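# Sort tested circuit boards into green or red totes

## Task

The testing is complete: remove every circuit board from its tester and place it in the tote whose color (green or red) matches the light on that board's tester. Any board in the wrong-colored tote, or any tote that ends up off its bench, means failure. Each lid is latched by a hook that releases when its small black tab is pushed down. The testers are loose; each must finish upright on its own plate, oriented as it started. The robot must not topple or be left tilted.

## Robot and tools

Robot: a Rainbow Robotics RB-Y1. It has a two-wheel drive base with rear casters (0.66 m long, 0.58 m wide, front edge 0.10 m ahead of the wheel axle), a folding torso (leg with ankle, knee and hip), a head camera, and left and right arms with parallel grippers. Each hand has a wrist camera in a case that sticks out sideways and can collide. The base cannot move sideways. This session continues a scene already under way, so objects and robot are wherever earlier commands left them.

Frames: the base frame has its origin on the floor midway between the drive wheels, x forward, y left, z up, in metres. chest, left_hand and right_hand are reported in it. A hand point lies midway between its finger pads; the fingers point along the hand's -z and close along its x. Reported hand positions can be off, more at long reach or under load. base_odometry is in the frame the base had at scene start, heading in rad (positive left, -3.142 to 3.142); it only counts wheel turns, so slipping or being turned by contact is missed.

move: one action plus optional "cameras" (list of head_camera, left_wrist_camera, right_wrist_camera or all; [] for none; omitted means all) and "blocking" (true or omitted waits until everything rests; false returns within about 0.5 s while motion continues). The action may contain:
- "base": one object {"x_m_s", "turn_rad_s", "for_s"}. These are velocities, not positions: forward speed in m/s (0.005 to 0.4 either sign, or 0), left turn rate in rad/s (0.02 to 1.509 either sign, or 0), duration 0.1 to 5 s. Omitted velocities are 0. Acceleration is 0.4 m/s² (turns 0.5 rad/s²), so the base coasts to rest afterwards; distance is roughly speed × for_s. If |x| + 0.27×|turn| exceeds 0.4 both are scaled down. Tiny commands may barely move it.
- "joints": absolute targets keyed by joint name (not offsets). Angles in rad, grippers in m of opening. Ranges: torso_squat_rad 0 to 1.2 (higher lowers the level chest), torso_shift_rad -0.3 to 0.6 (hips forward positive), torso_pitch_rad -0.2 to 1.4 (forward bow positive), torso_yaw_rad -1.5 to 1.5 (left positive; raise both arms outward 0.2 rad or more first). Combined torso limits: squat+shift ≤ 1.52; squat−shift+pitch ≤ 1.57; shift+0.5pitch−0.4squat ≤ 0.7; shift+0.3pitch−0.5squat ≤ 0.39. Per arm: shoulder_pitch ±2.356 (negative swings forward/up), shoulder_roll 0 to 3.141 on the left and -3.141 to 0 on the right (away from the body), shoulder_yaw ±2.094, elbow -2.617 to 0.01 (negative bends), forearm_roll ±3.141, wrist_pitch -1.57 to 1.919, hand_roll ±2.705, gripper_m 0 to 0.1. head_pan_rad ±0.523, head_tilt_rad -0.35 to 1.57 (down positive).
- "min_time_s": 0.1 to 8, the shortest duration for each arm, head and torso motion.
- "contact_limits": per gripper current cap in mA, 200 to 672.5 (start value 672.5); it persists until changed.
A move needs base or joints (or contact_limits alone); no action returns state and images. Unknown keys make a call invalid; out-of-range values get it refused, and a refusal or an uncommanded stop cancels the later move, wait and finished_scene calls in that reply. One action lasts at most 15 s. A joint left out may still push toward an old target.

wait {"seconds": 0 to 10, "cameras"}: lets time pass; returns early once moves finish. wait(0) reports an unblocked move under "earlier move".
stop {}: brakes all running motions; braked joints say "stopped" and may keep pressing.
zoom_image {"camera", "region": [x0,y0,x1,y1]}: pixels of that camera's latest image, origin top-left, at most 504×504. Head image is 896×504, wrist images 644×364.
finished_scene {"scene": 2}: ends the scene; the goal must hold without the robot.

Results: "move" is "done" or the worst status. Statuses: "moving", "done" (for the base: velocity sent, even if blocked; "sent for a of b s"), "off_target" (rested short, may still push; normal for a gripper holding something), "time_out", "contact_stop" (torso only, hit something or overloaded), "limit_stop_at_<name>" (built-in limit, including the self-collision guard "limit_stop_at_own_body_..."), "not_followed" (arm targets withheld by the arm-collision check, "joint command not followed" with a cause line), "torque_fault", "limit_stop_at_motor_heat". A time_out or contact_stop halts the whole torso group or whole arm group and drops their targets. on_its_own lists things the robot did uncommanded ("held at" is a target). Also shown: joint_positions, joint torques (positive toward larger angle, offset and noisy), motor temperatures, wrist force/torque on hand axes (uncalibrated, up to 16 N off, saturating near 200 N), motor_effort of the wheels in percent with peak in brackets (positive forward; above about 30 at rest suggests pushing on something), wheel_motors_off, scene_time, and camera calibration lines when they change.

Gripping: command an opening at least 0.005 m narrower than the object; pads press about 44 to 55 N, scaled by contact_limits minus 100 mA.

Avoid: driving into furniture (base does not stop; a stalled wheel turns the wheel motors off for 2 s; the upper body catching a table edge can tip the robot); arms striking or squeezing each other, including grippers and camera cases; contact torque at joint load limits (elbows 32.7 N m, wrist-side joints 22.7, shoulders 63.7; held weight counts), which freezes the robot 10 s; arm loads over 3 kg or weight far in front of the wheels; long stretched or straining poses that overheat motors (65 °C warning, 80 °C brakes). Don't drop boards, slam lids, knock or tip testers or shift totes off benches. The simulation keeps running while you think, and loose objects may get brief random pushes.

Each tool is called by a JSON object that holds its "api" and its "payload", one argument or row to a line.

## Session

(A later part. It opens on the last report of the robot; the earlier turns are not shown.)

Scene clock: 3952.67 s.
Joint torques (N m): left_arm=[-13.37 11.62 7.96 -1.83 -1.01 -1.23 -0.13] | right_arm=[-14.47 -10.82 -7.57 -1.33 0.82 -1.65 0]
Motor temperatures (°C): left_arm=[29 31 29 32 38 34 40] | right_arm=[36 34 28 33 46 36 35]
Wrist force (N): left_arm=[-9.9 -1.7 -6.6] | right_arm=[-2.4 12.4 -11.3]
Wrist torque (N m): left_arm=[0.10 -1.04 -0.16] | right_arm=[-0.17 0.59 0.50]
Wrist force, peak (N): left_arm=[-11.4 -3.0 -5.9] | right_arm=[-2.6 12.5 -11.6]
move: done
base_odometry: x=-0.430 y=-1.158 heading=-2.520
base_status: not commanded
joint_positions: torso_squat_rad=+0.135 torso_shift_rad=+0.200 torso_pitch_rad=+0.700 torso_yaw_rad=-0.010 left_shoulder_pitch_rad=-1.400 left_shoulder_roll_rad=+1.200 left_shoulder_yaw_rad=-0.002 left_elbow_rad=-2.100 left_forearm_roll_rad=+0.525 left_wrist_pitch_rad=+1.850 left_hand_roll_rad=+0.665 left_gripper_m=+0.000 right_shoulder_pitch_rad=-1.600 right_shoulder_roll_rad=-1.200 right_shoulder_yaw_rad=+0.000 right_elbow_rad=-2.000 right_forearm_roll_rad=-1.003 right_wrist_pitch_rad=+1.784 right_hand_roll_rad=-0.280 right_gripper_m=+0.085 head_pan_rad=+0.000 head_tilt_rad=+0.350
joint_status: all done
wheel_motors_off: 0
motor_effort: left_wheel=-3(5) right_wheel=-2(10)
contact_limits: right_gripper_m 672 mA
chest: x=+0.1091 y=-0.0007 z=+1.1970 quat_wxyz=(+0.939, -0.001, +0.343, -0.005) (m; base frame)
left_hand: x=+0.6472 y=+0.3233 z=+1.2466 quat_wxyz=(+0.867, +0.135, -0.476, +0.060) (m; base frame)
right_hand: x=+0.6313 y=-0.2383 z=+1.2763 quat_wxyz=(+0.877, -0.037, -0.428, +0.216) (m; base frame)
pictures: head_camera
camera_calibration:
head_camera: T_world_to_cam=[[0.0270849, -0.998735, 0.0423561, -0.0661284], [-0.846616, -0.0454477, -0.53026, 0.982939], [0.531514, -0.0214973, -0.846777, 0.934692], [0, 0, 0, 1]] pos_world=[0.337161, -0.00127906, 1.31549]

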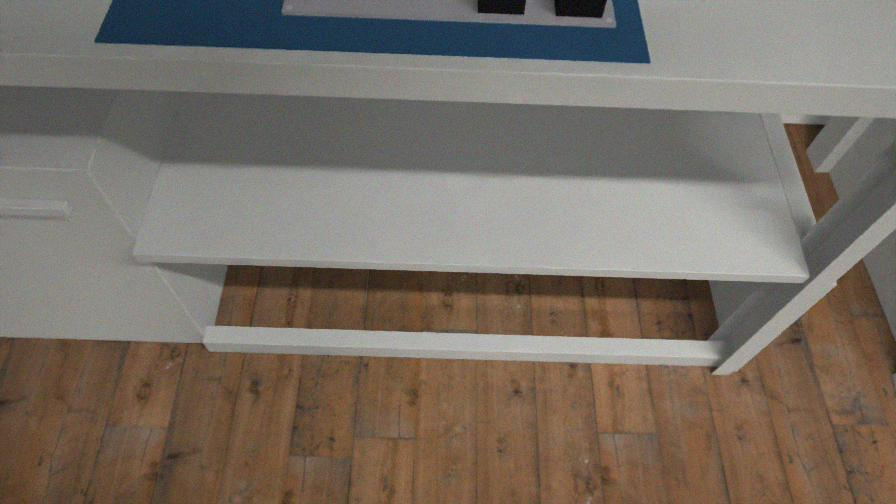

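{"api": "move", "payload": {
  "base": {"x_m_s":0.25,"for_s":1.9},
  "cameras": ["head_camera"]
}}

{"api": "zoom_image", "payload": {
  "camera": "head_camera",
  "region": [300, 0, 640, 270]
}}

Scene clock: 3968.17 s.
Joint torques (N m): left_arm=[-13.51 11.29 8.02 -1.76 -1.07 -1.36 -0.16] | right_arm=[-14.32 -11.08 -7.36 -1.03 0.96 -1.54 -0.09]
Motor temperatures (°C): left_arm=[29 31 29 32 38 34 40] | right_arm=[36 34 28 33 46 36 35]
Wrist force (N): left_arm=[-9.9 -1.6 -6.5] | right_arm=[-2.7 12.4 -11.6]
Wrist torque (N m): left_arm=[0.08 -1.05 -0.19] | right_arm=[-0.17 0.54 0.50]
Wrist force, peak (N): left_arm=[-10.6 -1.6 -6.4] | right_arm=[-2.4 12.2 -12.2]
move: done
base_odometry: x=-0.816 y=-1.435 heading=-2.520
base_status: done (sent for 1.9 of 1.9 s)
joint_positions: torso_squat_rad=+0.135 torso_shift_rad=+0.200 torso_pitch_rad=+0.700 torso_yaw_rad=-0.010 left_shoulder_pitch_rad=-1.400 left_shoulder_roll_rad=+1.200 left_shoulder_yaw_rad=-0.002 left_elbow_rad=-2.100 left_forearm_roll_rad=+0.525 left_wrist_pitch_rad=+1.850 left_hand_roll_rad=+0.665 left_gripper_m=+0.000 right_shoulder_pitch_rad=-1.600 right_shoulder_roll_rad=-1.200 right_shoulder_yaw_rad=+0.000 right_elbow_rad=-2.000 right_forearm_roll_rad=-1.003 right_wrist_pitch_rad=+1.784 right_hand_roll_rad=-0.280 right_gripper_m=+0.085 head_pan_rad=+0.000 head_tilt_rad=+0.350
joint_status: not commanded
wheel_motors_off: 0
motor_effort: left_wheel=-1(21) right_wheel=-2(23)
contact_limits: right_gripper_m 672 mA
chest: x=+0.1090 y=-0.0007 z=+1.1970 quat_wxyz=(+0.939, -0.001, +0.343, -0.005) (m; base frame)
left_hand: x=+0.6471 y=+0.3233 z=+1.2467 quat_wxyz=(+0.867, +0.135, -0.476, +0.060) (m; base frame)
right_hand: x=+0.6312 y=-0.2382 z=+1.2764 quat_wxyz=(+0.877, -0.037, -0.429, +0.216) (m; base frame)
pictures: head_camera
camera_calibration:
head_camera: T_world_to_cam=[[0.0270798, -0.998735, 0.0423594, -0.066131], [-0.846552, -0.0454478, -0.530362, 0.983002], [0.531617, -0.0214973, -0.846712, 0.934675], [0, 0, 0, 1]] pos_world=[0.337064, -0.00127906, 1.31555]

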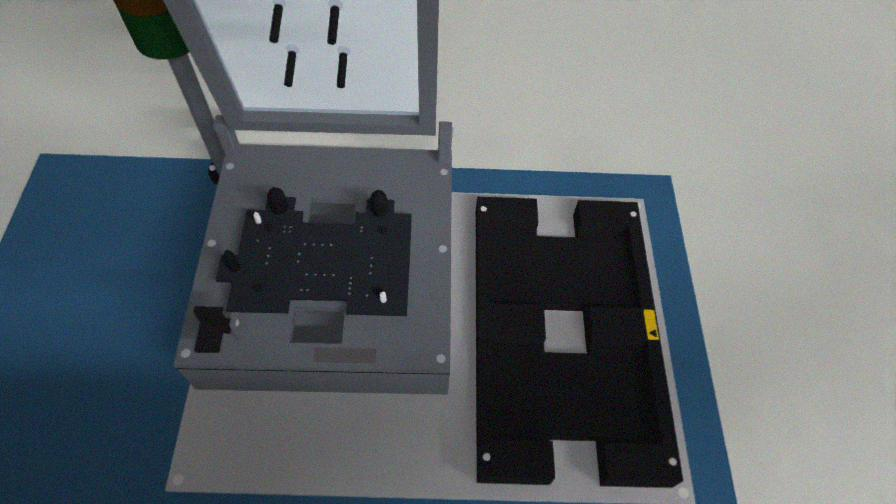

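Scaled by 1.482 from the camera's 896x504 image, which has a finer 1280x720 frame.

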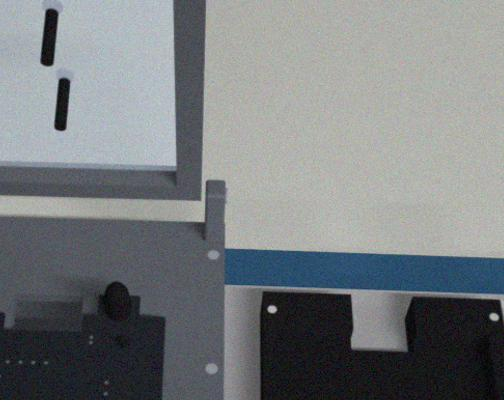

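{"api": "zoom_image", "payload": {
  "camera": "head_camera",
  "region": [180, 150, 460, 380]
}}

{"api": "zoom_image", "payload": {
  "camera": "head_camera",
  "region": [220, 180, 320, 260]
}}

{"api": "zoom_image", "payload": {
  "camera": "head_camera",
  "region": [340, 240, 440, 320]
}}

{"api": "zoom_image", "payload": {
  "camera": "head_camera",
  "region": [460, 180, 700, 500]
}}

Scaled by 1.800 from the camera's 896x504 image, which has a finer 1280x720 frame.

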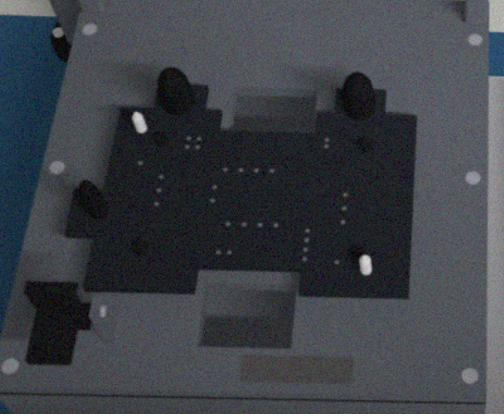

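Scaled by 5.040 from the camera's 896x504 image, which has a finer 1280x720 frame.

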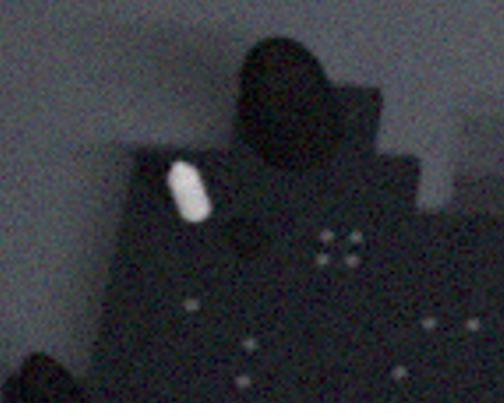

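Scaled by 5.040 from the camera's 896x504 image, which has a finer 1280x720 frame.

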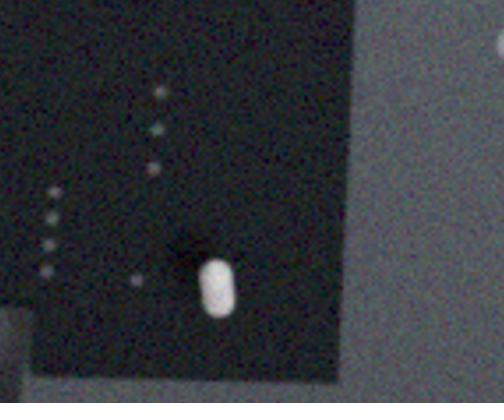

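Scaled by 1.575 from the camera's 896x504 image, which has a finer 1280x720 frame.

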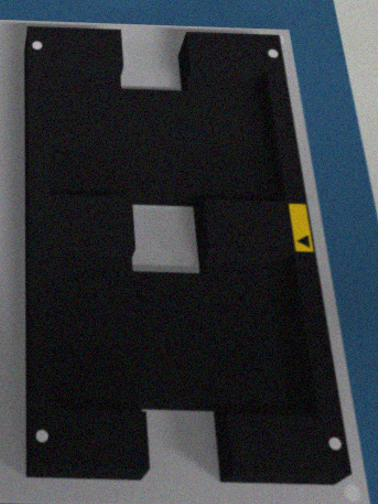

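{"api": "move", "payload": {
  "base": {"x_m_s":-0.3,"for_s":2.0},
  "cameras": []
}}

{"api": "move", "payload": {
  "base": {"turn_rad_s":-0.7,"for_s":2.23},
  "joints": {"torso_squat_rad":0.56,"torso_shift_rad":0,"torso_pitch_rad":0.2,"left_shoulder_pitch_rad":0.2,"left_shoulder_roll_rad":0.35,"left_elbow_rad":-1.9,"left_forearm_roll_rad":0,"left_wrist_pitch_rad":0.4,"left_hand_roll_rad":0,"right_shoulder_pitch_rad":0.2,"right_shoulder_roll_rad":-0.35,"right_elbow_rad":-1.9,"right_forearm_roll_rad":0,"right_wrist_pitch_rad":0.4,"right_hand_roll_rad":0},
  "cameras": []
}}

{"api": "move", "payload": {
  "base": {"x_m_s":0.35,"for_s":4.9},
  "cameras": ["head_camera"]
}}

Scene clock: 4001.07 s.
Joint torques (N m): left_arm=[-13.41 11.36 7.85 -1.62 -0.93 -1.27 -0.18] | right_arm=[-14.69 -10.87 -7.47 -0.9 0.87 -1.48 -0.02]
Motor temperatures (°C): left_arm=[30 31 29 32 38 34 40] | right_arm=[36 34 28 32 46 36 35]
Wrist force (N): left_arm=[-10.0 -1.4 -6.5] | right_arm=[-2.6 12.2 -11.3]
Wrist torque (N m): left_arm=[0.05 -1.07 -0.17] | right_arm=[-0.17 0.57 0.50]
Wrist force, peak (N): left_arm=[-10.5 -1.5 -6.5] | right_arm=[-2.6 12.9 -11.3]
move: done
base_odometry: x=-0.329 y=-1.086 heading=-2.520
base_status: done (sent for 2 of 2 s)
joint_positions: torso_squat_rad=+0.135 torso_shift_rad=+0.200 torso_pitch_rad=+0.700 torso_yaw_rad=-0.010 left_shoulder_pitch_rad=-1.400 left_shoulder_roll_rad=+1.200 left_shoulder_yaw_rad=-0.002 left_elbow_rad=-2.100 left_forearm_roll_rad=+0.525 left_wrist_pitch_rad=+1.850 left_hand_roll_rad=+0.665 left_gripper_m=+0.000 right_shoulder_pitch_rad=-1.600 right_shoulder_roll_rad=-1.200 right_shoulder_yaw_rad=+0.000 right_elbow_rad=-2.000 right_forearm_roll_rad=-1.003 right_wrist_pitch_rad=+1.784 right_hand_roll_rad=-0.280 right_gripper_m=+0.085 head_pan_rad=+0.000 head_tilt_rad=+0.350
joint_status: not commanded
wheel_motors_off: 0
motor_effort: left_wheel=+3(22) right_wheel=+3(24)
contact_limits: right_gripper_m 672 mA
chest: x=+0.1089 y=-0.0007 z=+1.1971 quat_wxyz=(+0.939, -0.001, +0.343, -0.005) (m; base frame)
left_hand: x=+0.6470 y=+0.3233 z=+1.2469 quat_wxyz=(+0.867, +0.135, -0.476, +0.060) (m; base frame)
right_hand: x=+0.6311 y=-0.2382 z=+1.2765 quat_wxyz=(+0.876, -0.037, -0.429, +0.216) (m; base frame)
pictures: none
No camera images: "cameras" was empty.

Scene clock: 4005.00 s.
Joint torques (N m): left_arm=[-4.72 5.23 4.03 -8.75 0.18 -1.57 0.24] | right_arm=[-5.04 -5.15 -4.25 -8.96 0.13 -1.56 0.13]
Motor temperatures (°C): left_arm=[30 31 29 32 38 34 40] | right_arm=[36 34 28 33 46 36 35]
Wrist force (N): left_arm=[-10.0 -2.5 -6.2] | right_arm=[-3.2 13.0 -10.0]
Wrist torque (N m): left_arm=[0.12 -1.14 -0.17] | right_arm=[-0.25 0.54 0.47]
Wrist force, peak (N): left_arm=[-11.8 -2.5 -6.3] | right_arm=[-2.7 12.6 -11.7]
move: done
base_odometry: x=-0.329 y=-1.086 heading=+2.200
base_status: done (sent for 2.23 of 2.23 s)
joint_positions: torso_squat_rad=+0.560 torso_shift_rad=+0.000 torso_pitch_rad=+0.200 torso_yaw_rad=-0.010 left_shoulder_pitch_rad=+0.200 left_shoulder_roll_rad=+0.350 left_shoulder_yaw_rad=-0.002 left_elbow_rad=-1.900 left_forearm_roll_rad=+0.000 left_wrist_pitch_rad=+0.400 left_hand_roll_rad=+0.000 left_gripper_m=+0.000 right_shoulder_pitch_rad=+0.200 right_shoulder_roll_rad=-0.350 right_shoulder_yaw_rad=+0.000 right_elbow_rad=-1.900 right_forearm_roll_rad=+0.000 right_wrist_pitch_rad=+0.400 right_hand_roll_rad=+0.000 right_gripper_m=+0.085 head_pan_rad=+0.000 head_tilt_rad=+0.350
joint_status: all done
wheel_motors_off: 0
motor_effort: left_wheel=+2(26) right_wheel=+2(27)
contact_limits: right_gripper_m 672 mA
chest: x=-0.1667 y=-0.0007 z=+1.1768 quat_wxyz=(+0.995, +0.000, +0.100, -0.005) (m; base frame)
left_hand: x=+0.2363 y=+0.3292 z=+0.8547 quat_wxyz=(+0.839, +0.124, -0.515, -0.123) (m; base frame)
right_hand: x=+0.2297 y=-0.3402 z=+0.8558 quat_wxyz=(+0.840, -0.130, -0.514, +0.115) (m; base frame)
pictures: none
No camera images: "cameras" was empty.

Scene clock: 4011.30 s.
Joint torques (N m): left_arm=[-4.01 5.35 4.22 -8.72 0.1 -1.65 0.35] | right_arm=[-4.3 -5.19 -4.25 -8.82 0.13 -1.6 0.02]
Motor temperatures (°C): left_arm=[30 31 29 32 38 34 40] | right_arm=[36 34 28 33 46 36 35]
Wrist force (N): left_arm=[-10.1 -2.6 -6.4] | right_arm=[-3.1 12.8 -9.9]
Wrist torque (N m): left_arm=[0.15 -1.11 -0.17] | right_arm=[-0.22 0.54 0.46]
Wrist force, peak (N): left_arm=[-10.4 -2.6 -6.7] | right_arm=[-3.2 13.4 -10.3]
move: done
base_odometry: x=-1.338 y=+0.301 heading=+2.200
base_status: done (sent for 4.9 of 4.9 s)
joint_positions: torso_squat_rad=+0.560 torso_shift_rad=+0.000 torso_pitch_rad=+0.200 torso_yaw_rad=-0.010 left_shoulder_pitch_rad=+0.200 left_shoulder_roll_rad=+0.350 left_shoulder_yaw_rad=-0.002 left_elbow_rad=-1.900 left_forearm_roll_rad=+0.000 left_wrist_pitch_rad=+0.400 left_hand_roll_rad=+0.000 left_gripper_m=+0.000 right_shoulder_pitch_rad=+0.200 right_shoulder_roll_rad=-0.350 right_shoulder_yaw_rad=+0.000 right_elbow_rad=-1.900 right_forearm_roll_rad=+0.000 right_wrist_pitch_rad=+0.400 right_hand_roll_rad=+0.000 right_gripper_m=+0.085 head_pan_rad=+0.000 head_tilt_rad=+0.350
joint_status: not commanded
wheel_motors_off: 0
motor_effort: left_wheel=-4(29) right_wheel=+1(31)
contact_limits: right_gripper_m 672 mA
chest: x=-0.1665 y=-0.0007 z=+1.1768 quat_wxyz=(+0.995, +0.000, +0.100, -0.005) (m; base frame)
left_hand: x=+0.2364 y=+0.3292 z=+0.8547 quat_wxyz=(+0.839, +0.124, -0.515, -0.123) (m; base frame)
right_hand: x=+0.2299 y=-0.3402 z=+0.8558 quat_wxyz=(+0.840, -0.130, -0.514, +0.115) (m; base frame)
pictures: head_camera
camera_calibration:
head_camera: T_world_to_cam=[[0.003153, -0.998743, 0.0500329, -0.0708435], [-0.488912, -0.0451851, -0.871162, 1.19967], [0.872327, -0.0217149, -0.48844, 0.699161], [0, 0, 0, 1]] pos_world=[-0.0231417, -0.00136514, 1.39015]

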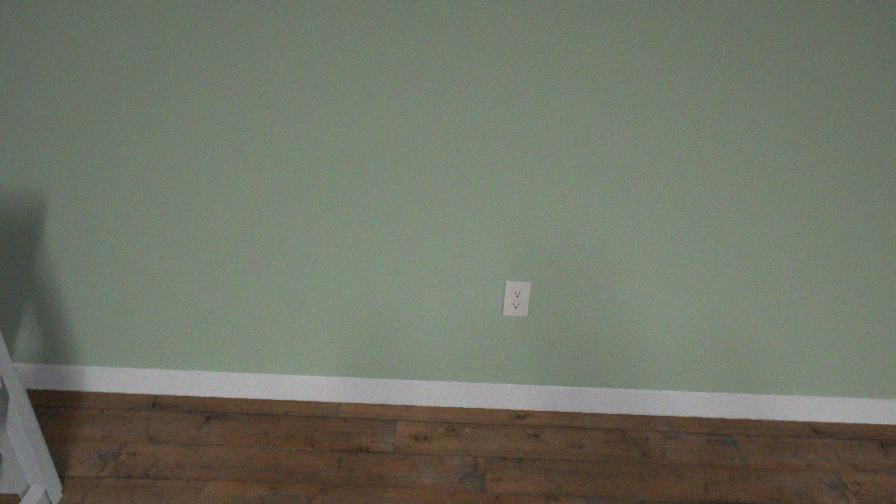

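Turn back to −2.515 (+1.568), pose, drive in 0.5.

{"api": "move", "payload": {
  "base": {"turn_rad_s":0.7,"for_s":2.24},
  "joints": {"torso_squat_rad":0.135},
  "cameras": ["head_camera"]
}}

{"api": "move", "payload": {
  "joints": {"torso_squat_rad":0.135,"torso_shift_rad":0.2,"torso_pitch_rad":0.7,"left_elbow_rad":-2.1,"left_shoulder_pitch_rad":-1.4,"left_shoulder_roll_rad":1.2,"left_wrist_pitch_rad":1.85,"left_forearm_roll_rad":0.525,"left_hand_roll_rad":0.665,"right_shoulder_pitch_rad":-1.6,"right_shoulder_roll_rad":-1.2,"right_elbow_rad":-2.0,"right_forearm_roll_rad":-1.003,"right_wrist_pitch_rad":1.784,"right_hand_roll_rad":-0.28},
  "cameras": []
}}

{"api": "move", "payload": {
  "base": {"x_m_s":0.25,"for_s":1.97},
  "cameras": ["head_camera"]
}}

Scene clock: 4021.90 s.
Joint torques (N m): left_arm=[-3.95 5.21 4.19 -8.63 0.1 -1.62 0.31] | right_arm=[-4.23 -5.26 -4.32 -8.79 0.12 -1.66 0.15]
Motor temperatures (°C): left_arm=[29 31 29 32 38 34 40] | right_arm=[36 34 28 33 46 36 35]
Wrist force (N): left_arm=[-10.3 -2.5 -6.5] | right_arm=[-2.8 13.0 -10.0]
Wrist torque (N m): left_arm=[0.14 -1.15 -0.18] | right_arm=[-0.24 0.60 0.46]
Wrist force, peak (N): left_arm=[-10.5 -2.6 -6.6] | right_arm=[-3.0 13.2 -10.4]
move: done
base_odometry: x=-1.338 y=+0.301 heading=-2.520
base_status: done (sent for 2.23 of 2.23 s)
joint_positions: torso_squat_rad=+0.135 torso_shift_rad=+0.000 torso_pitch_rad=+0.200 torso_yaw_rad=-0.010 left_shoulder_pitch_rad=+0.200 left_shoulder_roll_rad=+0.350 left_shoulder_yaw_rad=-0.002 left_elbow_rad=-1.900 left_forearm_roll_rad=+0.000 left_wrist_pitch_rad=+0.400 left_hand_roll_rad=+0.000 left_gripper_m=+0.000 right_shoulder_pitch_rad=+0.200 right_shoulder_roll_rad=-0.350 right_shoulder_yaw_rad=+0.000 right_elbow_rad=-1.900 right_forearm_roll_rad=+0.000 right_wrist_pitch_rad=+0.400 right_hand_roll_rad=+0.000 right_gripper_m=+0.085 head_pan_rad=+0.000 head_tilt_rad=+0.350
joint_status: all done
wheel_motors_off: 0
motor_effort: left_wheel=+2(25) right_wheel=+3(26)
contact_limits: right_gripper_m 672 mA
chest: x=-0.1666 y=-0.0008 z=+1.2774 quat_wxyz=(+0.995, +0.000, +0.100, -0.005) (m; base frame)
left_hand: x=+0.2364 y=+0.3291 z=+0.9553 quat_wxyz=(+0.839, +0.124, -0.515, -0.123) (m; base frame)
right_hand: x=+0.2298 y=-0.3403 z=+0.9564 quat_wxyz=(+0.840, -0.130, -0.514, +0.115) (m; base frame)
pictures: head_camera
camera_calibration:
head_camera: T_world_to_cam=[[0.00317144, -0.998742, 0.0500349, -0.0759482], [-0.488836, -0.0451978, -0.871204, 1.28729], [0.87237, -0.0216959, -0.488365, 0.748247], [0, 0, 0, 1]] pos_world=[-0.0232306, -0.00143598, 1.49071]

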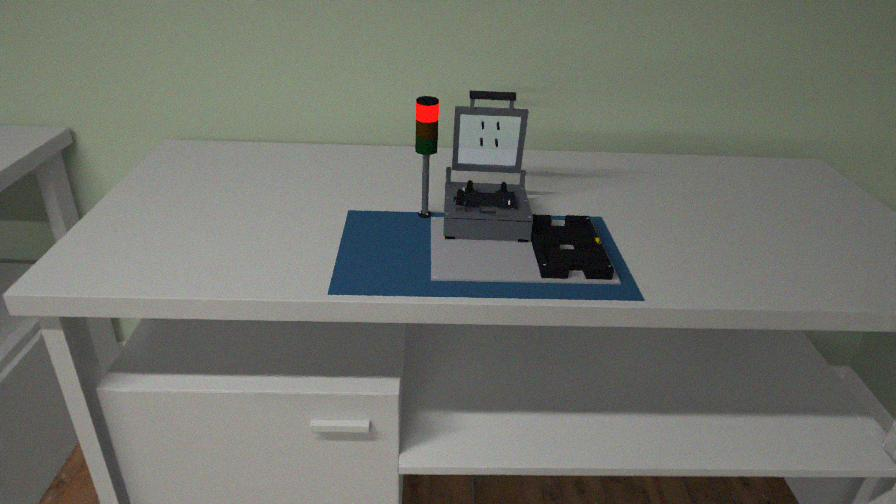

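Scene clock: 4024.37 s.
Joint torques (N m): left_arm=[-13.48 11.26 8.24 -1.85 -0.92 -1.33 -0.18] | right_arm=[-14.42 -10.76 -7.28 -1.31 0.99 -1.55 0.05]
Motor temperatures (°C): left_arm=[29 31 29 32 38 34 40] | right_arm=[36 34 28 33 46 36 35]
Wrist force (N): left_arm=[-10.1 -1.7 -6.6] | right_arm=[-2.2 12.5 -11.3]
Wrist torque (N m): left_arm=[0.09 -1.08 -0.17] | right_arm=[-0.20 0.62 0.50]
Wrist force, peak (N): left_arm=[-11.4 -2.8 -6.0] | right_arm=[-3.2 12.5 -11.5]
move: done
base_odometry: x=-1.338 y=+0.301 heading=-2.520
base_status: not commanded
joint_positions: torso_squat_rad=+0.135 torso_shift_rad=+0.200 torso_pitch_rad=+0.700 torso_yaw_rad=-0.010 left_shoulder_pitch_rad=-1.400 left_shoulder_roll_rad=+1.200 left_shoulder_yaw_rad=-0.002 left_elbow_rad=-2.100 left_forearm_roll_rad=+0.525 left_wrist_pitch_rad=+1.850 left_hand_roll_rad=+0.665 left_gripper_m=+0.000 right_shoulder_pitch_rad=-1.600 right_shoulder_roll_rad=-1.200 right_shoulder_yaw_rad=+0.000 right_elbow_rad=-2.000 right_forearm_roll_rad=-1.003 right_wrist_pitch_rad=+1.784 right_hand_roll_rad=-0.280 right_gripper_m=+0.085 head_pan_rad=+0.000 head_tilt_rad=+0.350
joint_status: all done
wheel_motors_off: 0
motor_effort: left_wheel=-2(8) right_wheel=+3(13)
contact_limits: right_gripper_m 672 mA
chest: x=+0.1091 y=-0.0007 z=+1.1970 quat_wxyz=(+0.939, -0.001, +0.343, -0.005) (m; base frame)
left_hand: x=+0.6472 y=+0.3233 z=+1.2466 quat_wxyz=(+0.867, +0.135, -0.476, +0.060) (m; base frame)
right_hand: x=+0.6313 y=-0.2383 z=+1.2763 quat_wxyz=(+0.877, -0.037, -0.428, +0.216) (m; base frame)
pictures: none
No camera images: "cameras" was empty.

Scene clock: 4027.43 s.
Joint torques (N m): left_arm=[-13.46 11.47 8.08 -1.76 -1.02 -1.26 -0.11] | right_arm=[-14.43 -10.94 -7.48 -1.11 0.96 -1.5 -0.04]
Motor temperatures (°C): left_arm=[30 31 29 32 38 34 40] | right_arm=[36 34 28 33 46 36 35]
Wrist force (N): left_arm=[-9.9 -1.6 -6.6] | right_arm=[-2.5 12.6 -11.6]
Wrist torque (N m): left_arm=[0.06 -1.06 -0.19] | right_arm=[-0.20 0.56 0.51]
Wrist force, peak (N): left_arm=[-10.3 -1.8 -6.7] | right_arm=[-2.5 12.7 -11.7]
move: done
base_odometry: x=-1.737 y=+0.015 heading=-2.520
base_status: done (sent for 1.97 of 1.97 s)
joint_positions: torso_squat_rad=+0.135 torso_shift_rad=+0.200 torso_pitch_rad=+0.700 torso_yaw_rad=-0.010 left_shoulder_pitch_rad=-1.400 left_shoulder_roll_rad=+1.200 left_shoulder_yaw_rad=-0.002 left_elbow_rad=-2.100 left_forearm_roll_rad=+0.525 left_wrist_pitch_rad=+1.850 left_hand_roll_rad=+0.665 left_gripper_m=+0.000 right_shoulder_pitch_rad=-1.600 right_shoulder_roll_rad=-1.200 right_shoulder_yaw_rad=+0.000 right_elbow_rad=-2.000 right_forearm_roll_rad=-1.003 right_wrist_pitch_rad=+1.784 right_hand_roll_rad=-0.280 right_gripper_m=+0.085 head_pan_rad=+0.000 head_tilt_rad=+0.350
joint_status: not commanded
wheel_motors_off: 0
motor_effort: left_wheel=-2(23) right_wheel=-3(27)
contact_limits: right_gripper_m 672 mA
chest: x=+0.1090 y=-0.0007 z=+1.1970 quat_wxyz=(+0.939, -0.001, +0.343, -0.005) (m; base frame)
left_hand: x=+0.6471 y=+0.3233 z=+1.2468 quat_wxyz=(+0.867, +0.135, -0.476, +0.060) (m; base frame)
right_hand: x=+0.6312 y=-0.2383 z=+1.2764 quat_wxyz=(+0.877, -0.037, -0.429, +0.216) (m; base frame)
pictures: head_camera
camera_calibration:
head_camera: T_world_to_cam=[[0.0270808, -0.998736, 0.0423539, -0.0661274], [-0.846556, -0.0454455, -0.530356, 0.982994], [0.53161, -0.0214925, -0.846716, 0.934682], [0, 0, 0, 1]] pos_world=[0.337064, -0.00128242, 1.31555]

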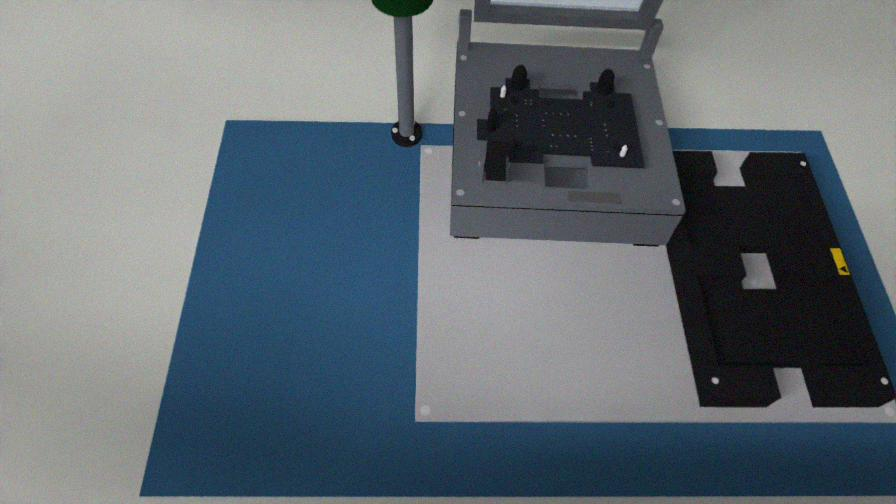

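{"api": "move", "payload": {
  "joints": {"torso_shift_rad":0.23,"torso_yaw_rad":-0.005,"right_elbow_rad":-1.4,"right_shoulder_pitch_rad":-1.6,"right_shoulder_roll_rad":-0.665},
  "cameras": []
}}

{"api": "move", "payload": {
  "joints": {"torso_shift_rad":0.255,"right_elbow_rad":-1.022,"right_shoulder_pitch_rad":-1.55},
  "cameras": ["right_wrist_camera","head_camera"]
}}

Scene clock: 4043.40 s.
Joint torques (N m): left_arm=[-13.38 11.35 7.8 -1.46 -0.98 -1.28 -0.16] | right_arm=[-21.7 -9.83 -5.43 -6.28 -0.61 -1.05 -0.06]
Motor temperatures (°C): left_arm=[30 31 29 32 38 34 40] | right_arm=[36 34 28 33 46 36 35]
Wrist force (N): left_arm=[-10.2 -1.8 -6.4] | right_arm=[-0.3 8.2 -12.5]
Wrist torque (N m): left_arm=[0.10 -1.11 -0.17] | right_arm=[0.10 0.66 0.50]
Wrist force, peak (N): left_arm=[-10.2 -1.7 -6.7] | right_arm=[-2.7 12.8 -11.5]
move: done
base_odometry: x=-1.737 y=+0.015 heading=-2.520
base_status: not commanded
joint_positions: torso_squat_rad=+0.135 torso_shift_rad=+0.230 torso_pitch_rad=+0.700 torso_yaw_rad=-0.005 left_shoulder_pitch_rad=-1.400 left_shoulder_roll_rad=+1.200 left_shoulder_yaw_rad=-0.002 left_elbow_rad=-2.100 left_forearm_roll_rad=+0.525 left_wrist_pitch_rad=+1.850 left_hand_roll_rad=+0.665 left_gripper_m=+0.000 right_shoulder_pitch_rad=-1.600 right_shoulder_roll_rad=-0.665 right_shoulder_yaw_rad=+0.000 right_elbow_rad=-1.400 right_forearm_roll_rad=-1.003 right_wrist_pitch_rad=+1.784 right_hand_roll_rad=-0.280 right_gripper_m=+0.085 head_pan_rad=+0.000 head_tilt_rad=+0.350
joint_status: all done
wheel_motors_off: 0
motor_effort: left_wheel=+0(3) right_wheel=-1(3)
contact_limits: right_gripper_m 672 mA
chest: x=+0.1294 y=-0.0007 z=+1.1926 quat_wxyz=(+0.939, +0.000, +0.343, -0.002) (m; base frame)
left_hand: x=+0.6663 y=+0.3252 z=+1.2433 quat_wxyz=(+0.867, +0.137, -0.476, +0.060) (m; base frame)
right_hand: x=+0.6834 y=-0.1114 z=+1.0890 quat_wxyz=(+0.948, +0.240, -0.164, +0.133) (m; base frame)
pictures: none
No camera images: "cameras" was empty.

Scene clock: 4044.40 s.
Joint torques (N m): left_arm=[-13.47 11.57 7.82 -1.4 -0.97 -1.23 -0.19] | right_arm=[-21.28 -10.87 -4.44 -6.95 -0.95 -0.25 0.03]
Motor temperatures (°C): left_arm=[30 31 29 32 38 34 40] | right_arm=[36 34 28 33 46 36 35]
Wrist force (N): left_arm=[-10.3 -1.7 -6.5] | right_arm=[2.0 7.9 -12.8]
Wrist torque (N m): left_arm=[0.10 -1.13 -0.17] | right_arm=[0.10 0.80 0.52]
Wrist force, peak (N): left_arm=[-10.7 -1.7 -6.3] | right_arm=[1.9 7.4 -13.4]
move: done
base_odometry: x=-1.737 y=+0.015 heading=-2.520
base_status: not commanded
joint_positions: torso_squat_rad=+0.135 torso_shift_rad=+0.248 torso_pitch_rad=+0.700 torso_yaw_rad=-0.005 left_shoulder_pitch_rad=-1.400 left_shoulder_roll_rad=+1.200 left_shoulder_yaw_rad=-0.002 left_elbow_rad=-2.100 left_forearm_roll_rad=+0.525 left_wrist_pitch_rad=+1.850 left_hand_roll_rad=+0.665 left_gripper_m=+0.000 right_shoulder_pitch_rad=-1.550 right_shoulder_roll_rad=-0.665 right_shoulder_yaw_rad=+0.000 right_elbow_rad=-1.022 right_forearm_roll_rad=-1.003 right_wrist_pitch_rad=+1.784 right_hand_roll_rad=-0.280 right_gripper_m=+0.085 head_pan_rad=+0.000 head_tilt_rad=+0.350
joint_status: all done
wheel_motors_off: 0
motor_effort: left_wheel=-1(2) right_wheel=+0(2)
contact_limits: right_gripper_m 672 mA
chest: x=+0.1417 y=-0.0007 z=+1.1896 quat_wxyz=(+0.939, +0.000, +0.343, -0.002) (m; base frame)
left_hand: x=+0.6786 y=+0.3251 z=+1.2403 quat_wxyz=(+0.866, +0.137, -0.476, +0.060) (m; base frame)
right_hand: x=+0.6797 y=-0.1636 z=+0.9757 quat_wxyz=(+0.969, +0.245, -0.002, -0.002) (m; base frame)
pictures: head_camera, right_wrist_camera
camera_calibration:
head_camera: T_world_to_cam=[[0.0309152, -0.998758, 0.0390688, -0.0633561], [-0.846416, -0.0469495, -0.530448, 1.00679], [0.531624, -0.0166696, -0.846817, 0.911114], [0, 0, 0, 1]] pos_world=[0.369755, -0.000821111, 1.30807]
right_wrist_camera: T_world_to_cam=[[-0.999513, 0.0300782, -0.00834058, 0.694872], [0.0105402, 0.576764, 0.816843, -0.676557], [0.0293797, 0.816357, -0.5768, 0.748065], [0, 0, 0, 1]] pos_world=[0.679687, -0.241374, 0.98992]

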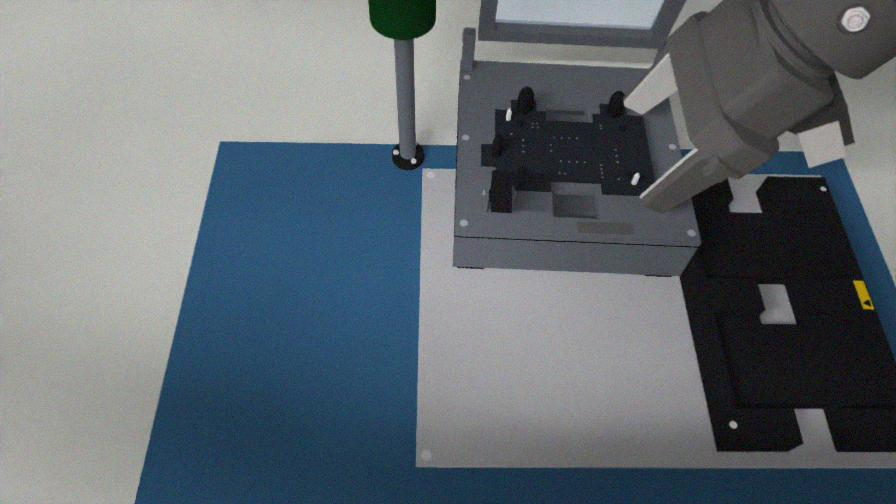

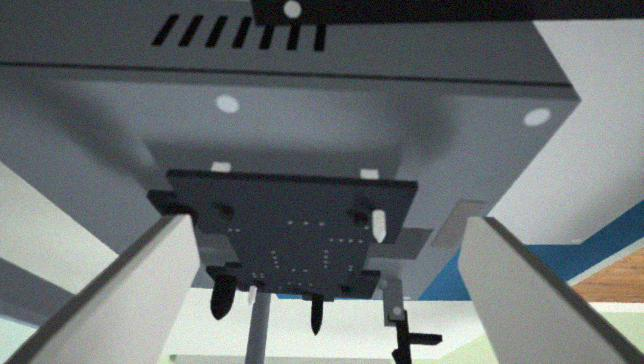

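{"api": "zoom_image", "payload": {
  "camera": "right_wrist_camera",
  "region": [130, 130, 470, 340]
}}

{"api": "zoom_image", "payload": {
  "camera": "right_wrist_camera",
  "region": [330, 150, 470, 270]
}}

Scaled by 1.482 from the camera's 644x364 image, which has a finer 1265x715 frame.

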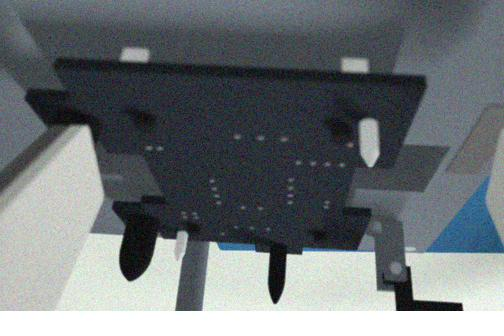

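Scaled by 3.600 from the camera's 644x364 image, which has a finer 1265x715 frame.

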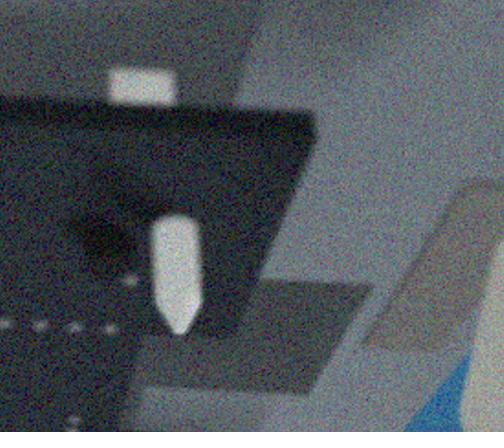

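{"api": "move", "payload": {
  "joints": {"torso_shift_rad":0.26,"right_shoulder_pitch_rad":-1.519,"right_shoulder_roll_rad":-0.643,"right_elbow_rad":-0.986,"right_forearm_roll_rad":-0.98,"right_wrist_pitch_rad":1.732},
  "min_time_s": 2,
  "cameras": ["right_wrist_camera","head_camera"]
}}

Scene clock: 4055.90 s.
Joint torques (N m): left_arm=[-13.31 11.52 7.91 -1.38 -0.94 -1.24 -0.13] | right_arm=[1.52 1.2 3.43 5.13 4.56 -2.25 -0.78]
Motor temperatures (°C): left_arm=[30 31 29 32 38 34 40] | right_arm=[36 34 28 33 46 36 35]
Wrist force (N): left_arm=[-10.2 -1.4 -6.3] | right_arm=[-18.2 27.0 43.4]
Wrist torque (N m): left_arm=[0.07 -1.10 -0.18] | right_arm=[0.32 -1.07 1.58]
Wrist force, peak (N): left_arm=[-10.5 -1.9 -6.5] | right_arm=[-18.7 27.0 43.4]
move: done
base_odometry: x=-1.737 y=+0.015 heading=-2.520
base_status: not commanded
joint_positions: torso_squat_rad=+0.135 torso_shift_rad=+0.247 torso_pitch_rad=+0.696 torso_yaw_rad=-0.005 left_shoulder_pitch_rad=-1.400 left_shoulder_roll_rad=+1.200 left_shoulder_yaw_rad=-0.002 left_elbow_rad=-2.100 left_forearm_roll_rad=+0.525 left_wrist_pitch_rad=+1.850 left_hand_roll_rad=+0.665 left_gripper_m=+0.000 right_shoulder_pitch_rad=-1.525 right_shoulder_roll_rad=-0.646 right_shoulder_yaw_rad=-0.002 right_elbow_rad=-0.989 right_forearm_roll_rad=-0.981 right_wrist_pitch_rad=+1.732 right_hand_roll_rad=-0.280 right_gripper_m=+0.085 head_pan_rad=+0.000 head_tilt_rad=+0.350
joint_status: all done
wheel_motors_off: 0
motor_effort: left_wheel=-1(2) right_wheel=+3(4)
contact_limits: right_gripper_m 672 mA
chest: x=+0.1399 y=-0.0007 z=+1.1905 quat_wxyz=(+0.940, +0.000, +0.341, -0.002) (m; base frame)
left_hand: x=+0.6767 y=+0.3250 z=+1.2430 quat_wxyz=(+0.866, +0.137, -0.478, +0.061) (m; base frame)
right_hand: x=+0.6799 y=-0.1642 z=+0.9563 quat_wxyz=(+0.969, +0.246, -0.003, -0.022) (m; base frame)
pictures: head_camera, right_wrist_camera
camera_calibration:
head_camera: T_world_to_cam=[[0.0304596, -0.998758, 0.0394201, -0.0636949], [-0.844626, -0.0468082, -0.533307, 1.00889], [0.53449, -0.0170509, -0.845003, 0.910268], [0, 0, 0, 1]] pos_world=[0.367542, -0.000870831, 1.30974]
right_wrist_camera: T_world_to_cam=[[-0.997577, 0.0695722, 0.000635922, 0.691546], [0.040614, 0.574883, 0.817227, -0.681545], [0.0564907, 0.815272, -0.576316, 0.718247], [0, 0, 0, 1]] pos_world=[0.676976, -0.241871, 0.970474]

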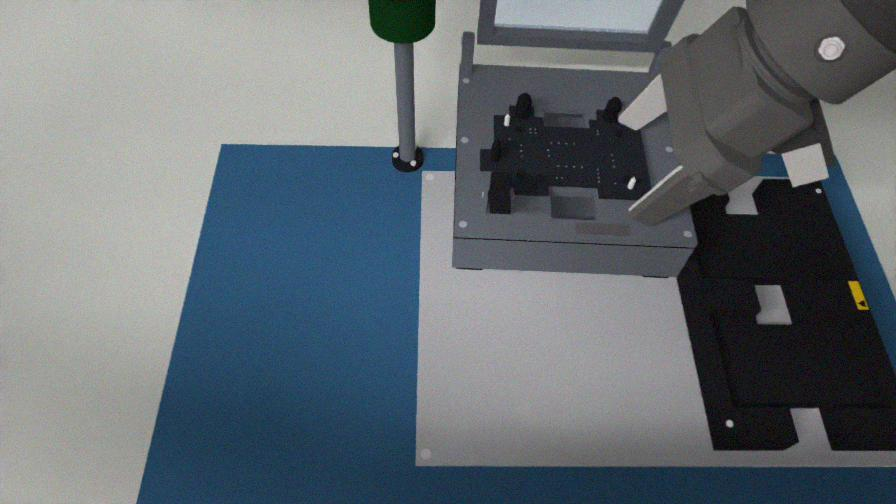

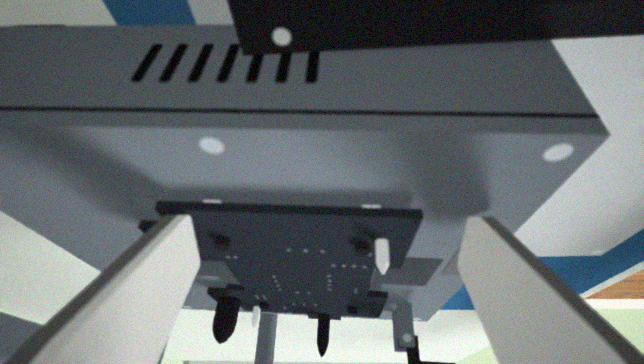

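{"api": "move", "payload": {
  "joints": {"torso_shift_rad":0.248,"torso_pitch_rad":0.7,"right_shoulder_pitch_rad":-1.581,"right_shoulder_roll_rad":-0.69,"right_elbow_rad":-1.06},
  "cameras": []
}}

{"api": "move", "payload": {
  "joints": {"right_shoulder_pitch_rad":-1.719,"right_shoulder_roll_rad":-0.534,"right_elbow_rad":-0.81,"right_forearm_roll_rad":-0.867,"right_wrist_pitch_rad":1.708,"right_hand_roll_rad":-0.254},
  "cameras": ["head_camera","right_wrist_camera"]
}}

Scene clock: 4080.57 s.
Joint torques (N m): left_arm=[-13.64 11.35 7.88 -1.33 -0.92 -1.14 -0.2] | right_arm=[-20.12 -9.96 -3.32 -6.4 -0.42 -0.81 -0.39]
Motor temperatures (°C): left_arm=[30 31 29 32 38 34 40] | right_arm=[36 34 28 33 47 36 35]
Wrist force (N): left_arm=[-10.2 -1.8 -6.4] | right_arm=[1.6 7.7 -12.8]
Wrist torque (N m): left_arm=[0.09 -1.06 -0.17] | right_arm=[0.13 0.81 0.51]
Wrist force, peak (N): left_arm=[-10.4 -1.4 -6.9] | right_arm=[-18.8 27.1 43.6]
move: done
base_odometry: x=-1.737 y=+0.015 heading=-2.520
base_status: not commanded
joint_positions: torso_squat_rad=+0.135 torso_shift_rad=+0.248 torso_pitch_rad=+0.700 torso_yaw_rad=-0.005 left_shoulder_pitch_rad=-1.400 left_shoulder_roll_rad=+1.200 left_shoulder_yaw_rad=-0.002 left_elbow_rad=-2.100 left_forearm_roll_rad=+0.525 left_wrist_pitch_rad=+1.850 left_hand_roll_rad=+0.665 left_gripper_m=+0.000 right_shoulder_pitch_rad=-1.582 right_shoulder_roll_rad=-0.690 right_shoulder_yaw_rad=+0.000 right_elbow_rad=-1.060 right_forearm_roll_rad=-0.980 right_wrist_pitch_rad=+1.732 right_hand_roll_rad=-0.280 right_gripper_m=+0.085 head_pan_rad=+0.000 head_tilt_rad=+0.350
joint_status: all done
wheel_motors_off: 0
motor_effort: left_wheel=-1(5) right_wheel=+1(10)
contact_limits: right_gripper_m 672 mA
chest: x=+0.1414 y=-0.0007 z=+1.1897 quat_wxyz=(+0.939, +0.000, +0.343, -0.002) (m; base frame)
left_hand: x=+0.6783 y=+0.3251 z=+1.2405 quat_wxyz=(+0.866, +0.137, -0.476, +0.060) (m; base frame)
right_hand: x=+0.7054 y=-0.1682 z=+1.0033 quat_wxyz=(+0.969, +0.237, -0.063, +0.002) (m; base frame)
pictures: none
No camera images: "cameras" was empty.

Scene clock: 4081.67 s.
Joint torques (N m): left_arm=[-13.56 11.39 7.88 -1.42 -0.92 -1.17 -0.19] | right_arm=[-24.56 -8.81 -2.89 -7.42 -0.84 -1.05 0.26]
Motor temperatures (°C): left_arm=[30 31 29 32 38 34 40] | right_arm=[36 34 28 33 47 36 35]
Wrist force (N): left_arm=[-10.1 -1.7 -6.3] | right_arm=[-1.7 8.2 -13.0]
Wrist torque (N m): left_arm=[0.11 -1.08 -0.18] | right_arm=[0.05 0.63 0.55]
Wrist force, peak (N): left_arm=[-10.4 -1.7 -6.6] | right_arm=[-2.5 8.2 -13.8]
move: done
base_odometry: x=-1.737 y=+0.015 heading=-2.520
base_status: not commanded
joint_positions: torso_squat_rad=+0.135 torso_shift_rad=+0.248 torso_pitch_rad=+0.700 torso_yaw_rad=-0.005 left_shoulder_pitch_rad=-1.400 left_shoulder_roll_rad=+1.200 left_shoulder_yaw_rad=-0.002 left_elbow_rad=-2.100 left_forearm_roll_rad=+0.525 left_wrist_pitch_rad=+1.850 left_hand_roll_rad=+0.665 left_gripper_m=+0.000 right_shoulder_pitch_rad=-1.719 right_shoulder_roll_rad=-0.534 right_shoulder_yaw_rad=+0.000 right_elbow_rad=-0.810 right_forearm_roll_rad=-0.867 right_wrist_pitch_rad=+1.708 right_hand_roll_rad=-0.254 right_gripper_m=+0.085 head_pan_rad=+0.000 head_tilt_rad=+0.350
joint_status: all done
wheel_motors_off: 0
motor_effort: left_wheel=-1(2) right_wheel=+0(3)
contact_limits: right_gripper_m 672 mA
chest: x=+0.1414 y=-0.0007 z=+1.1897 quat_wxyz=(+0.939, +0.000, +0.343, -0.002) (m; base frame)
left_hand: x=+0.6783 y=+0.3251 z=+1.2405 quat_wxyz=(+0.866, +0.137, -0.476, +0.060) (m; base frame)
right_hand: x=+0.7047 y=-0.1062 z=+0.9808 quat_wxyz=(+0.970, +0.244, -0.009, +0.004) (m; base frame)
pictures: head_camera, right_wrist_camera
camera_calibration:
head_camera: T_world_to_cam=[[0.0308852, -0.998759, 0.0390817, -0.0633667], [-0.846333, -0.0469335, -0.530582, 1.00676], [0.531757, -0.016689, -0.846732, 0.911214], [0, 0, 0, 1]] pos_world=[0.369466, -0.000830052, 1.3082]
right_wrist_camera: T_world_to_cam=[[-0.999422, 0.0232941, -0.0247691, 0.733518], [-0.00673015, 0.578528, 0.815635, -0.700531], [0.0333291, 0.81533, -0.578037, 0.70175], [0, 0, 0, 1]] pos_world=[0.704991, -0.183968, 0.995184]

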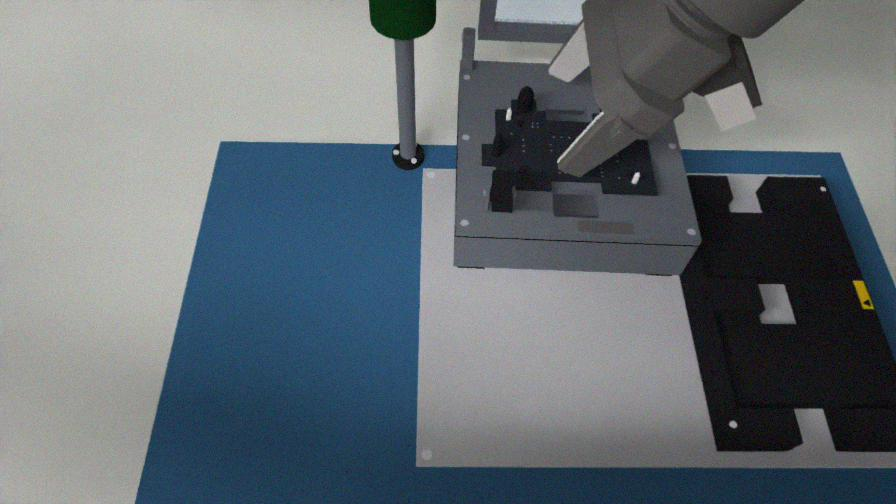

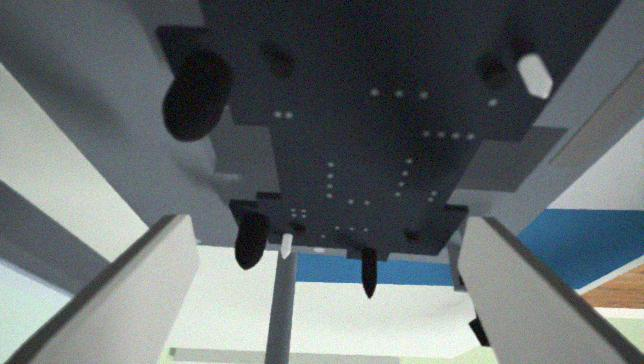

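{"api": "move", "payload": {
  "joints": {"right_shoulder_pitch_rad":-1.684,"right_shoulder_roll_rad":-0.529,"right_elbow_rad":-0.768,"right_forearm_roll_rad":-0.84,"right_wrist_pitch_rad":1.648},
  "min_time_s": 2,
  "cameras": ["head_camera","right_wrist_camera"]
}}

Scene clock: 4092.30 s.
Joint torques (N m): left_arm=[-13.39 11.11 7.87 -1.28 -0.86 -1.17 -0.17] | right_arm=[-9.6 -7.74 -0.54 -1.66 4.5 -3.82 0.35]
Motor temperatures (°C): left_arm=[30 31 29 32 38 34 40] | right_arm=[36 34 28 33 46 36 35]
Wrist force (N): left_arm=[-10.2 -1.6 -6.3] | right_arm=[-9.8 25.4 15.9]
Wrist torque (N m): left_arm=[0.07 -1.11 -0.16] | right_arm=[0.40 2.42 -0.19]
Wrist force, peak (N): left_arm=[-10.4 -1.8 -6.5] | right_arm=[-9.9 25.9 16.8]
move: done
base_odometry: x=-1.737 y=+0.015 heading=-2.520
base_status: not commanded
joint_positions: torso_squat_rad=+0.135 torso_shift_rad=+0.247 torso_pitch_rad=+0.698 torso_yaw_rad=-0.005 left_shoulder_pitch_rad=-1.400 left_shoulder_roll_rad=+1.200 left_shoulder_yaw_rad=-0.002 left_elbow_rad=-2.100 left_forearm_roll_rad=+0.525 left_wrist_pitch_rad=+1.850 left_hand_roll_rad=+0.665 left_gripper_m=+0.000 right_shoulder_pitch_rad=-1.688 right_shoulder_roll_rad=-0.529 right_shoulder_yaw_rad=-0.001 right_elbow_rad=-0.770 right_forearm_roll_rad=-0.841 right_wrist_pitch_rad=+1.649 right_hand_roll_rad=-0.254 right_gripper_m=+0.085 head_pan_rad=+0.000 head_tilt_rad=+0.350
joint_status: all done
wheel_motors_off: 0
motor_effort: left_wheel=-2(2) right_wheel=+2(3)
contact_limits: right_gripper_m 672 mA
chest: x=+0.1405 y=-0.0007 z=+1.1901 quat_wxyz=(+0.940, +0.000, +0.342, -0.002) (m; base frame)
left_hand: x=+0.6773 y=+0.3252 z=+1.2418 quat_wxyz=(+0.866, +0.137, -0.477, +0.061) (m; base frame)
right_hand: x=+0.7060 y=-0.1163 z=+0.9548 quat_wxyz=(+0.971, +0.236, -0.009, -0.023) (m; base frame)
pictures: head_camera, right_wrist_camera
camera_calibration:
head_camera: T_world_to_cam=[[0.0308607, -0.998754, 0.0392078, -0.0634588], [-0.845467, -0.047007, -0.531954, 1.00776], [0.533135, -0.0167325, -0.845865, 0.910821], [0, 0, 0, 1]] pos_world=[0.368393, -0.000767926, 1.309]
right_wrist_camera: T_world_to_cam=[[-0.997131, 0.0744878, -0.0134769, 0.727936], [0.0333059, 0.591595, 0.805547, -0.690678], [0.0679763, 0.802787, -0.592379, 0.68265], [0, 0, 0, 1]] pos_world=[0.702447, -0.193643, 0.970571]

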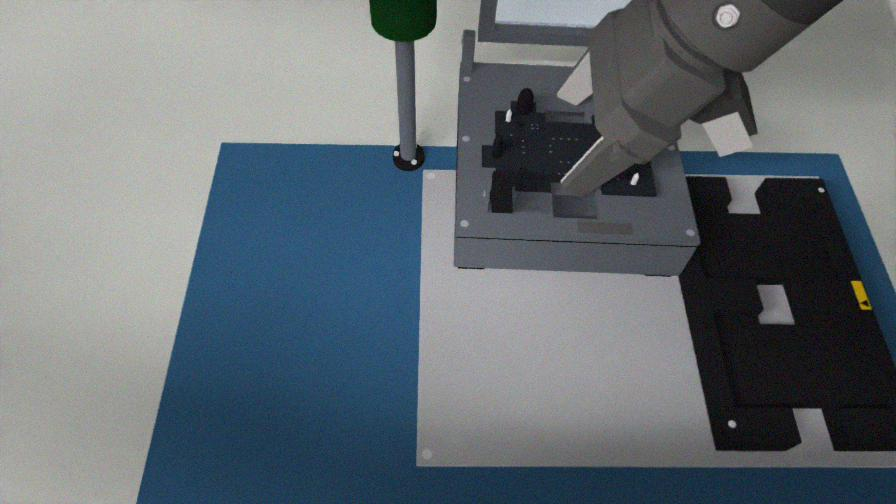

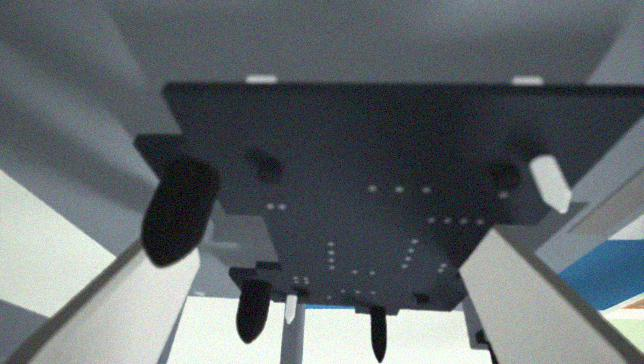

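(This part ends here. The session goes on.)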